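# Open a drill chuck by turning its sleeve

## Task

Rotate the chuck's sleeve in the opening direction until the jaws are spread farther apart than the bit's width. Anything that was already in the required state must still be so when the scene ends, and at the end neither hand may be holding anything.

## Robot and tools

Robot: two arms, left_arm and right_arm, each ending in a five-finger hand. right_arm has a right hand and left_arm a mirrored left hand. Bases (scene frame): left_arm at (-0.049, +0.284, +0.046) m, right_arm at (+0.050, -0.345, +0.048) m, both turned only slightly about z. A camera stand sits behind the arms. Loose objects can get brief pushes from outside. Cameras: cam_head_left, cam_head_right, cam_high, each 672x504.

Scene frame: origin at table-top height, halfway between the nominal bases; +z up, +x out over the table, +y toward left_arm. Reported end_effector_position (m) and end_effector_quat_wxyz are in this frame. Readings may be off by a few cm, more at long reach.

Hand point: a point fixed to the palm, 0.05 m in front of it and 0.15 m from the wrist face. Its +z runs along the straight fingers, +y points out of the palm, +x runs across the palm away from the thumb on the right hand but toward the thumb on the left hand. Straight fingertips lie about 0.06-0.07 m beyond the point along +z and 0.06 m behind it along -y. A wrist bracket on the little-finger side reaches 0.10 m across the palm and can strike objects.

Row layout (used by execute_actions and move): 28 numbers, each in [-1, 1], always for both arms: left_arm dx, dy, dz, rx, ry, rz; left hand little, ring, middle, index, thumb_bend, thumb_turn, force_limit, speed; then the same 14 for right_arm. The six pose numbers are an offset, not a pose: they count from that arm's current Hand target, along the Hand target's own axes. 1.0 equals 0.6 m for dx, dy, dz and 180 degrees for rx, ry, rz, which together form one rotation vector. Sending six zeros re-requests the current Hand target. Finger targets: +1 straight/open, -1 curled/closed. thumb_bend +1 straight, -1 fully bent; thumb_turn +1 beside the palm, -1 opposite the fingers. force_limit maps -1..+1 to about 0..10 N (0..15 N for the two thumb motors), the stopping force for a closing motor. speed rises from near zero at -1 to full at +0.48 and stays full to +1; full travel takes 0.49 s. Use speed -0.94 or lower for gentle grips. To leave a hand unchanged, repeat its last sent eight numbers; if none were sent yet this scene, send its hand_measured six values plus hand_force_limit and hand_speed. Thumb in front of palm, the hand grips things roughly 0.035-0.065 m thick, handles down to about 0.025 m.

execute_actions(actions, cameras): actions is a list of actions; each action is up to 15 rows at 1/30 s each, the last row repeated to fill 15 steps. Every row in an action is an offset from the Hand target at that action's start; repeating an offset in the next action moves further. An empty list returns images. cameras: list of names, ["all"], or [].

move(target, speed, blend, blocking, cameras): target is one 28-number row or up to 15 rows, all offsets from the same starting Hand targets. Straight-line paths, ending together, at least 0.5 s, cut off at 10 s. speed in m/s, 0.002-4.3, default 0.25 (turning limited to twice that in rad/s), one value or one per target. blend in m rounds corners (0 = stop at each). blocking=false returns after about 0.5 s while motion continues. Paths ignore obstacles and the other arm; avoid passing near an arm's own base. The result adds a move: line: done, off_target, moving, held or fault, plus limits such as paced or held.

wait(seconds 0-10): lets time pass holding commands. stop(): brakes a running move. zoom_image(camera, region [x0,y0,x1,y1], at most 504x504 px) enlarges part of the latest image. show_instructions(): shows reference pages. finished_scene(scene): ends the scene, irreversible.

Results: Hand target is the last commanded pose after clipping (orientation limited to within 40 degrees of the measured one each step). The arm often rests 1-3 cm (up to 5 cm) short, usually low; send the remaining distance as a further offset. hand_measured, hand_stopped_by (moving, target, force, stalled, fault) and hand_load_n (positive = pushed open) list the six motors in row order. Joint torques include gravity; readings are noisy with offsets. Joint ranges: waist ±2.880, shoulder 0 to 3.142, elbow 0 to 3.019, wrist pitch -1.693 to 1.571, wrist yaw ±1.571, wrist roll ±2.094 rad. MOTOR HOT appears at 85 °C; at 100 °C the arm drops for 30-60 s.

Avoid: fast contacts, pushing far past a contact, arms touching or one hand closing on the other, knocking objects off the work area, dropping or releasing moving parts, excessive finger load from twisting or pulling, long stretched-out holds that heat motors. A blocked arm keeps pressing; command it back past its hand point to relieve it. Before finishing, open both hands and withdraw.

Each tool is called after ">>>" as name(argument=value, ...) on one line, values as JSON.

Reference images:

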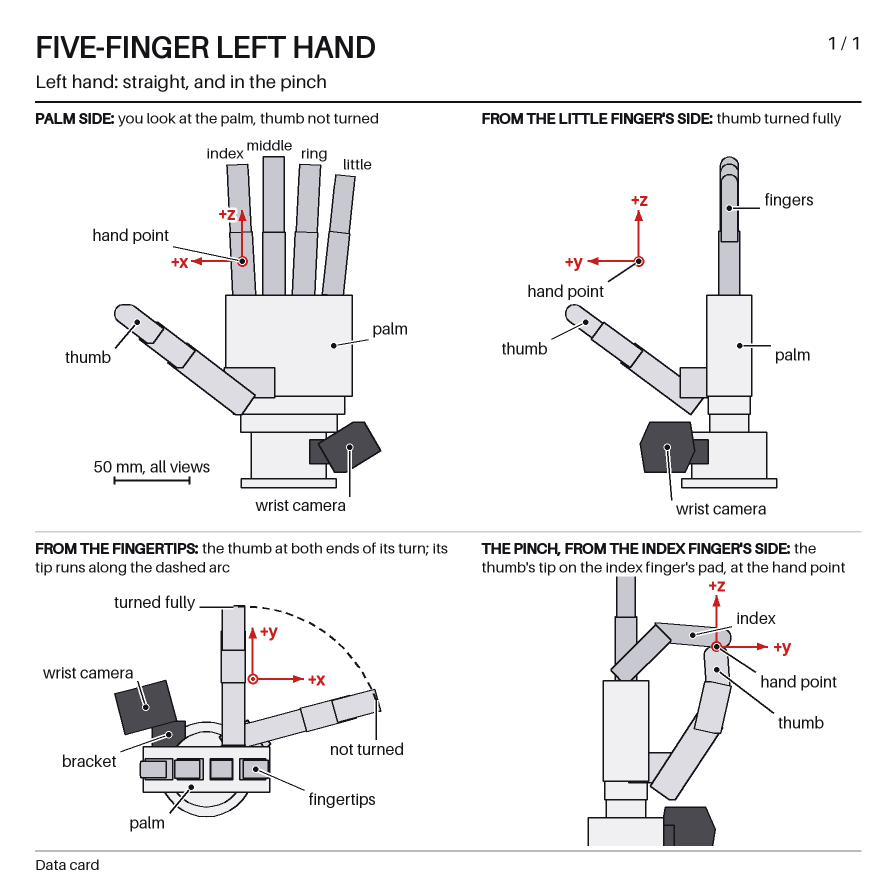

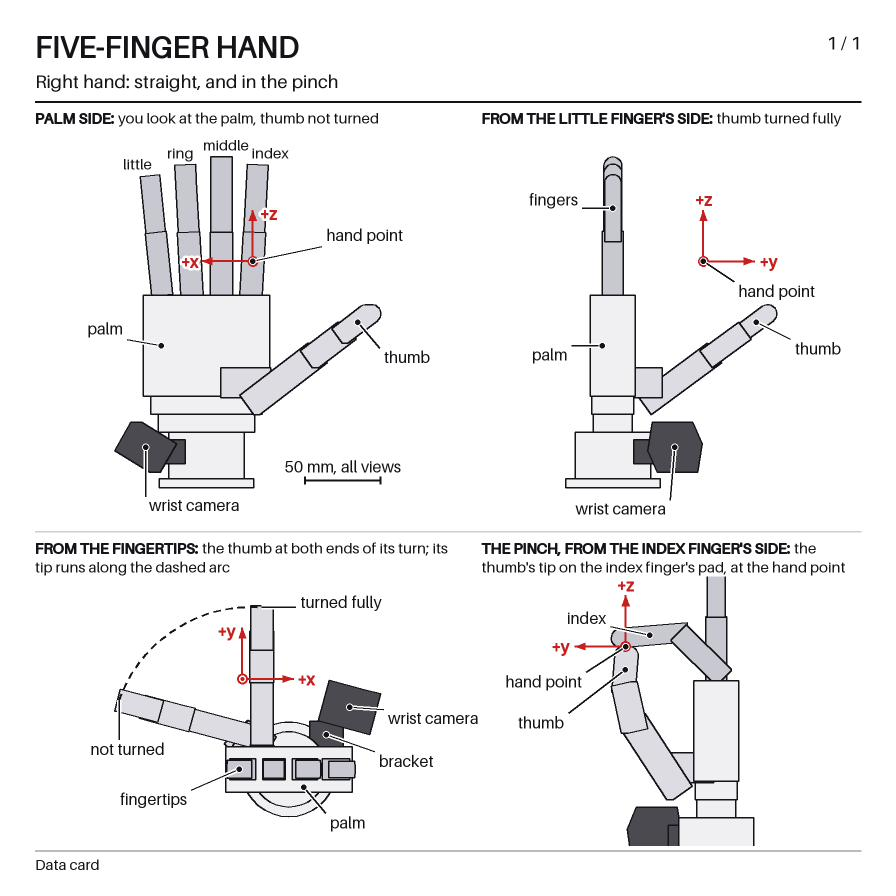

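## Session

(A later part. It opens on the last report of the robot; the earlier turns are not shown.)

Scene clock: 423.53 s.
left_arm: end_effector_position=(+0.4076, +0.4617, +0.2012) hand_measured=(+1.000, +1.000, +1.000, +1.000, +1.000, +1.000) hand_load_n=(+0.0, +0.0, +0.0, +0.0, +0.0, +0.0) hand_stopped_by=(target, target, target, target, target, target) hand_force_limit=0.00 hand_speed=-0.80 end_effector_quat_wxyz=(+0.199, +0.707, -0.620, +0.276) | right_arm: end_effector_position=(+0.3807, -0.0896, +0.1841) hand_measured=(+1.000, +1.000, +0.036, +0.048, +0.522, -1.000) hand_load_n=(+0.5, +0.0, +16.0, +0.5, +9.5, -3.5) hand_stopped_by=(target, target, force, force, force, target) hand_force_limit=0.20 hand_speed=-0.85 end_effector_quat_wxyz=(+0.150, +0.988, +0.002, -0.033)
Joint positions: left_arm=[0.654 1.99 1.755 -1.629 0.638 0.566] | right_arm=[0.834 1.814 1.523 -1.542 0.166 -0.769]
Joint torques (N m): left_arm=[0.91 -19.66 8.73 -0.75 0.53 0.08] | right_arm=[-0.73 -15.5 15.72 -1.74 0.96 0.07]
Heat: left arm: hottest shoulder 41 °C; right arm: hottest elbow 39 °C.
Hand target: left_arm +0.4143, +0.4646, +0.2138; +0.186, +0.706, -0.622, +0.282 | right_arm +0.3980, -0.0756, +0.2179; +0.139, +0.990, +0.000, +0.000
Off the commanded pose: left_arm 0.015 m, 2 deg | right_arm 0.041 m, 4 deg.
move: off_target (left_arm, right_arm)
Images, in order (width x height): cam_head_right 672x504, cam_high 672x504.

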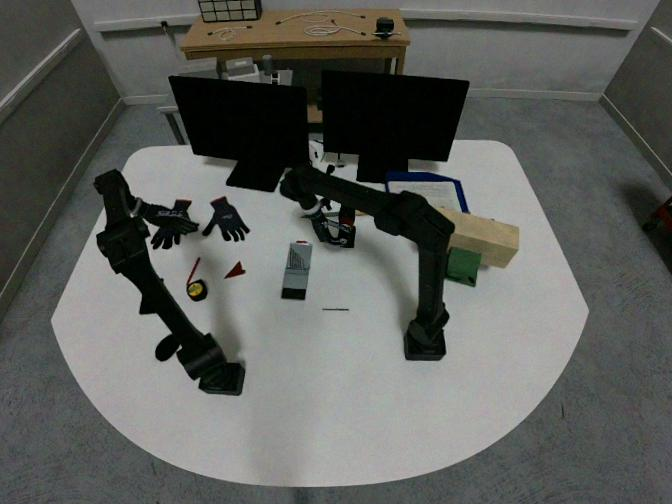

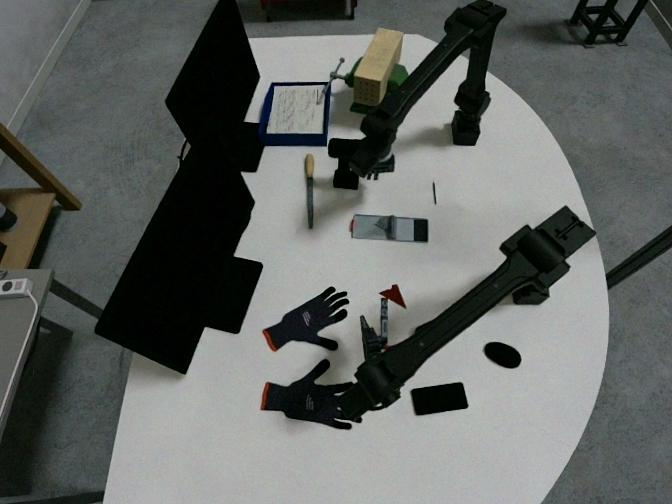

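>>> move(target=[[0,0,0,0,0,0,1,1,1,1,1,1,0,-0.8,0,0.018,0.002,0.03,0,0,1,1,0.0,0.0,0.45,-1,0.2,-0.85],[0,0,0,0,0,0,1,1,1,1,1,1,0,-0.8,0,0.018,0.002,0.03,0,0,1,1,0.3,0.3,0.7,-1,-0.2,-0.84],[0,0,0,0,0,0,1,1,1,1,1,1,0,-0.8,0,0.018,0.002,0.03,0,0,1,1,1,1,1,-1,-0.2,-0.2]], speed=[0.08,0.1,0.1], cameras=["all"])

>>> zoom_image(camera="cam_head_right", region=[320, 190, 400, 270])

>>> zoom_image(camera="cam_head_right", region=[334, 230, 358, 254])

>>> zoom_image(camera="cam_head_left", region=[330, 230, 354, 254])

Scene clock: 435.57 s.
left_arm: end_effector_position=(+0.4076, +0.4617, +0.2012) hand_measured=(+1.000, +1.000, +1.000, +1.000, +1.000, +1.000) hand_load_n=(+0.0, +0.0, +0.0, +0.0, +0.0, +0.0) hand_stopped_by=(target, target, target, target, target, target) hand_force_limit=0.00 hand_speed=-0.80 end_effector_quat_wxyz=(+0.199, +0.707, -0.620, +0.276) | right_arm: end_effector_position=(+0.3821, -0.0847, +0.1961) hand_measured=(+1.000, +1.000, +1.000, +1.000, +1.000, -1.000) hand_load_n=(+0.0, +0.0, +0.0, +0.0, +0.0, +0.0) hand_stopped_by=(target, target, target, target, target, target) hand_force_limit=-0.20 hand_speed=-0.20 end_effector_quat_wxyz=(+0.115, +0.993, +0.005, -0.026)
Joint positions: left_arm=[0.654 1.99 1.755 -1.629 0.638 0.566] | right_arm=[0.826 1.772 1.523 -1.52 0.128 -0.793]
Joint torques (N m): left_arm=[0.91 -19.49 8.72 -0.75 0.53 0.08] | right_arm=[-3.02 -16.62 11.14 0.31 0.17 -0.22]
Heat: left arm: hottest shoulder 41 °C; right arm: hottest elbow 41 °C.
Hand target: left_arm +0.4143, +0.4646, +0.2138; +0.186, +0.706, -0.622, +0.282 | right_arm +0.3980, -0.0863, +0.2198; +0.093, +0.996, +0.000, +0.000
Off the commanded pose: left_arm 0.015 m, 2 deg | right_arm 0.029 m, 4 deg.
move: off_target (left_arm, right_arm); target 2's new numbers were sent with right_arm's hand 0.039 m and 6 deg from that target; target 3's new numbers were sent with right_arm's hand 0.029 m and 4 deg from that target

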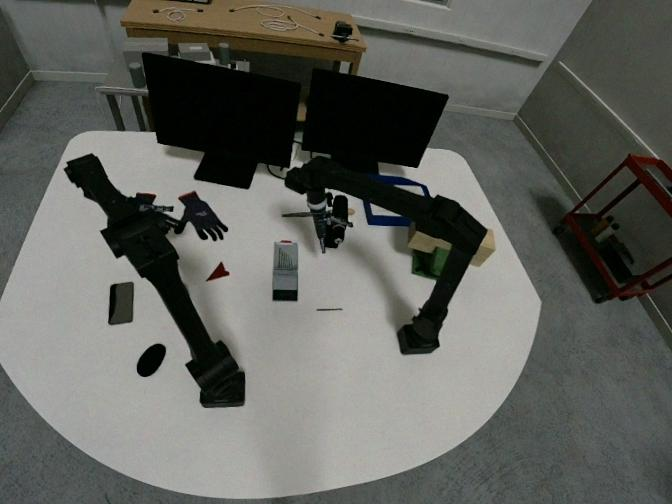

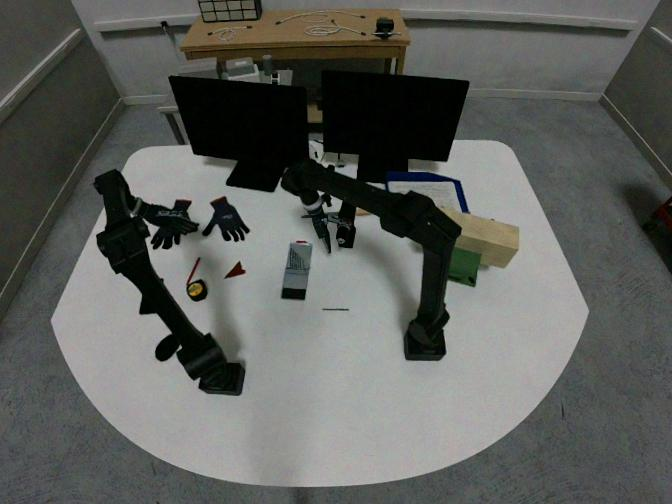

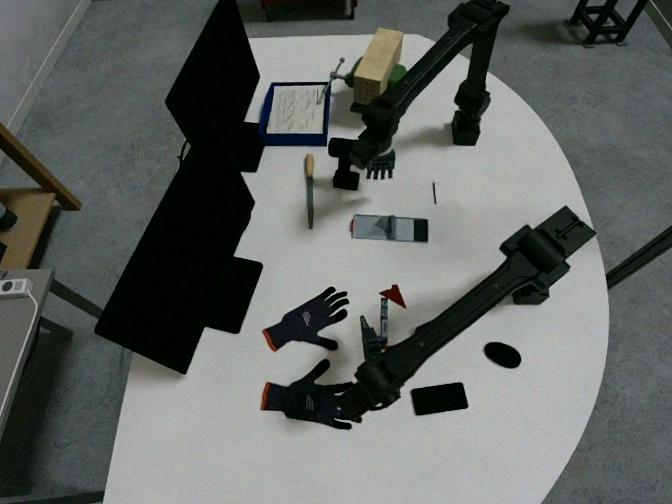

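Scaled by 6.300 from the camera's 672x504 image, which has a finer 960x720 frame.

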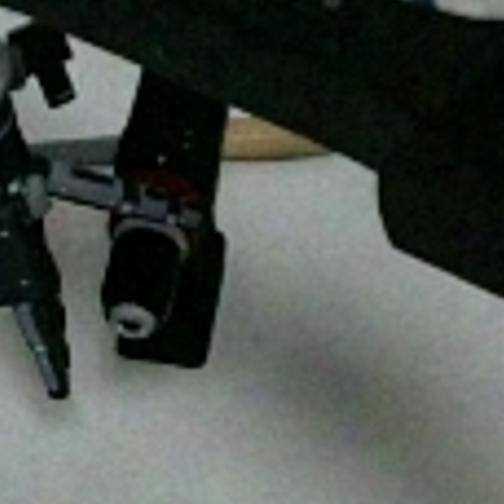

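Scaled by 21.000 from the camera's 672x504 image, which has a finer 960x720 frame.

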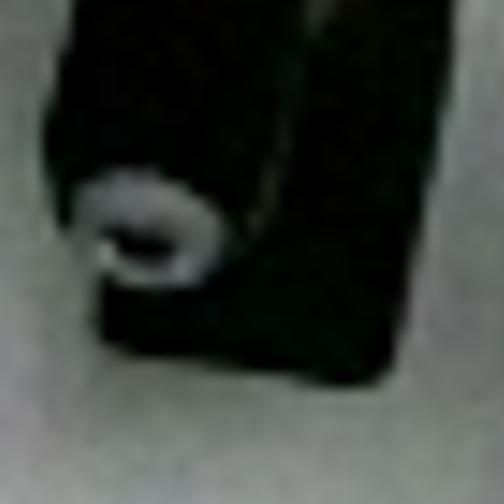

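Scaled by 21.000 from the camera's 672x504 image, which has a finer 960x720 frame.

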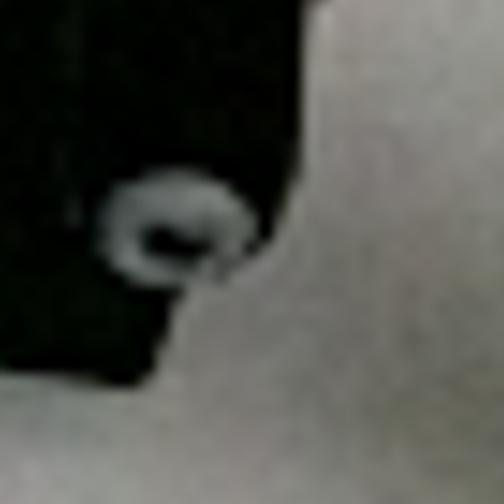

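>>> move(target=[[0,0,0,0,0,0,1,1,1,1,1,1,0,-0.8,0,0.0372,-0.1966,0,0,0,1,1,1,1,1,-1,-0.2,-0.2]], speed=[0.1], cameras=["all"])

>>> zoom_image(camera="cam_head_right", region=[320, 190, 400, 270])

>>> zoom_image(camera="cam_high", region=[310, 110, 410, 210])

>>> zoom_image(camera="cam_head_right", region=[332, 232, 348, 248])

>>> zoom_image(camera="cam_head_left", region=[330, 232, 346, 248])

Scene clock: 452.13 s.
left_arm: end_effector_position=(+0.4076, +0.4617, +0.2012) hand_measured=(+1.000, +1.000, +1.000, +1.000, +1.000, +1.000) hand_load_n=(+0.0, +0.0, +0.0, +0.0, +0.0, +0.0) hand_stopped_by=(target, target, target, target, target, target) hand_force_limit=0.00 hand_speed=-0.80 end_effector_quat_wxyz=(+0.199, +0.707, -0.620, +0.276) | right_arm: end_effector_position=(+0.3831, -0.0866, +0.3068) hand_measured=(+1.000, +1.000, +1.000, +1.000, +1.000, -1.000) hand_load_n=(+0.0, +0.0, +0.0, +0.0, +0.0, +0.0) hand_stopped_by=(target, target, target, target, target, target) hand_force_limit=-0.20 hand_speed=-0.20 end_effector_quat_wxyz=(+0.078, +0.997, +0.006, +0.017)
Joint positions: left_arm=[0.654 1.99 1.755 -1.629 0.638 0.566] | right_arm=[0.826 1.659 1.695 -1.691 0.136 -0.803]
Joint torques (N m): left_arm=[0.85 -19.6 8.69 -0.73 0.53 0.08] | right_arm=[-2.26 -14.8 14.32 -0.49 0.26 -0.22]
Heat: left arm: hottest shoulder 41 °C; right arm: hottest elbow 40 °C.
Hand target: left_arm +0.4143, +0.4646, +0.2138; +0.186, +0.706, -0.622, +0.282 | right_arm +0.3980, -0.0865, +0.3398; +0.093, +0.996, +0.000, +0.000
Off the commanded pose: left_arm 0.015 m, 2 deg | right_arm 0.036 m, 3 deg.
joint sent to its limit (right arm) — joint 4 (wrist pitch), lower limit. The joint targets are off in position and orientation.
move: off_target (left_arm, right_arm)

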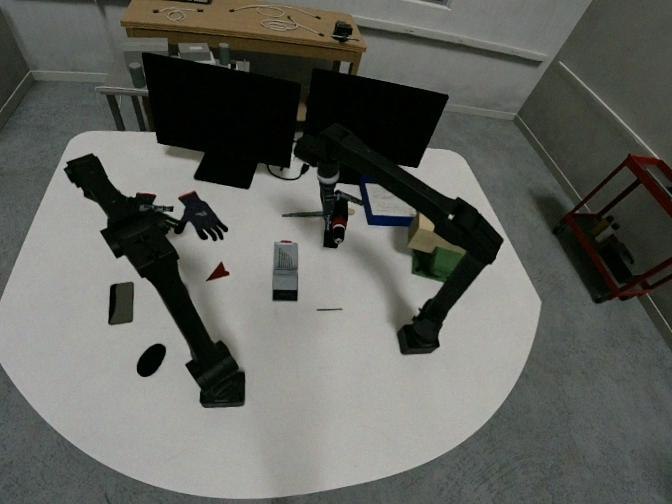

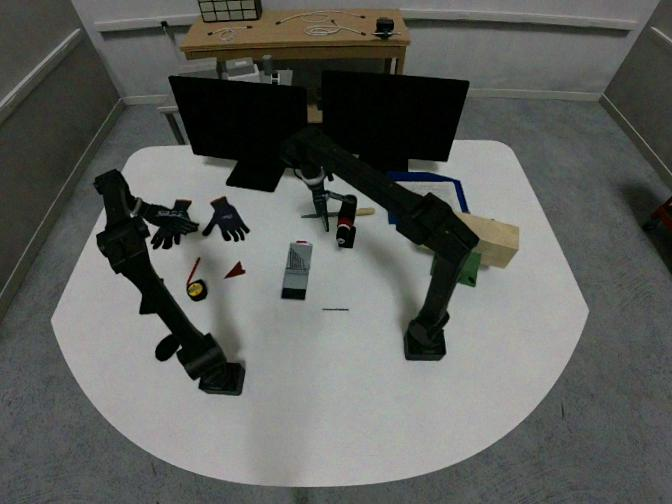

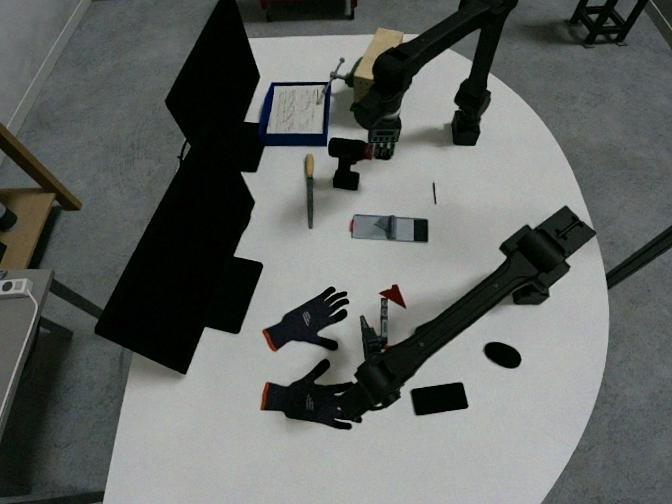

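Scaled by 6.300 from the camera's 672x504 image, which has a finer 960x720 frame.

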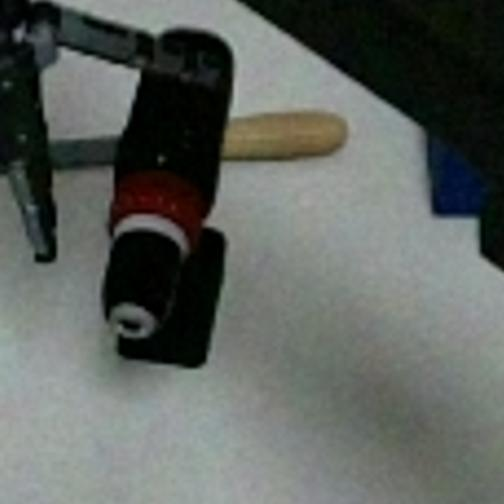

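Scaled by 5.040 from the camera's 672x504 image, which has a finer 960x720 frame.

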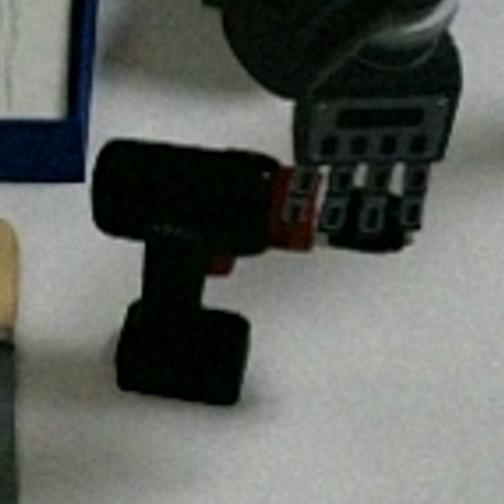

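Scaled by 31.500 from the camera's 672x504 image, which has a finer 960x720 frame.

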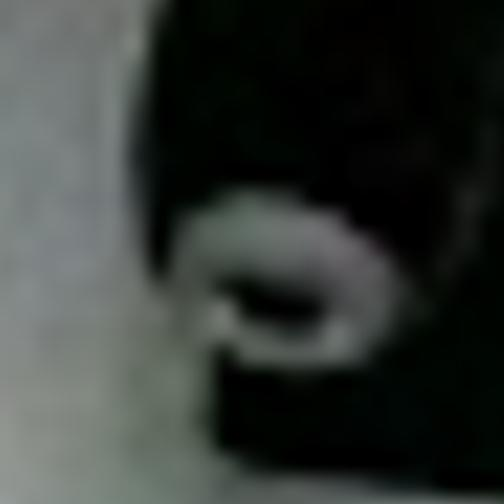

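Scaled by 31.500 from the camera's 672x504 image, which has a finer 960x720 frame.

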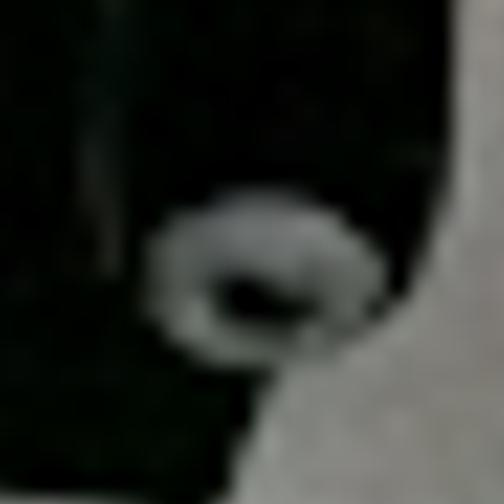

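>>> finished_scene(scene=2)

The scene is finished: the task was done.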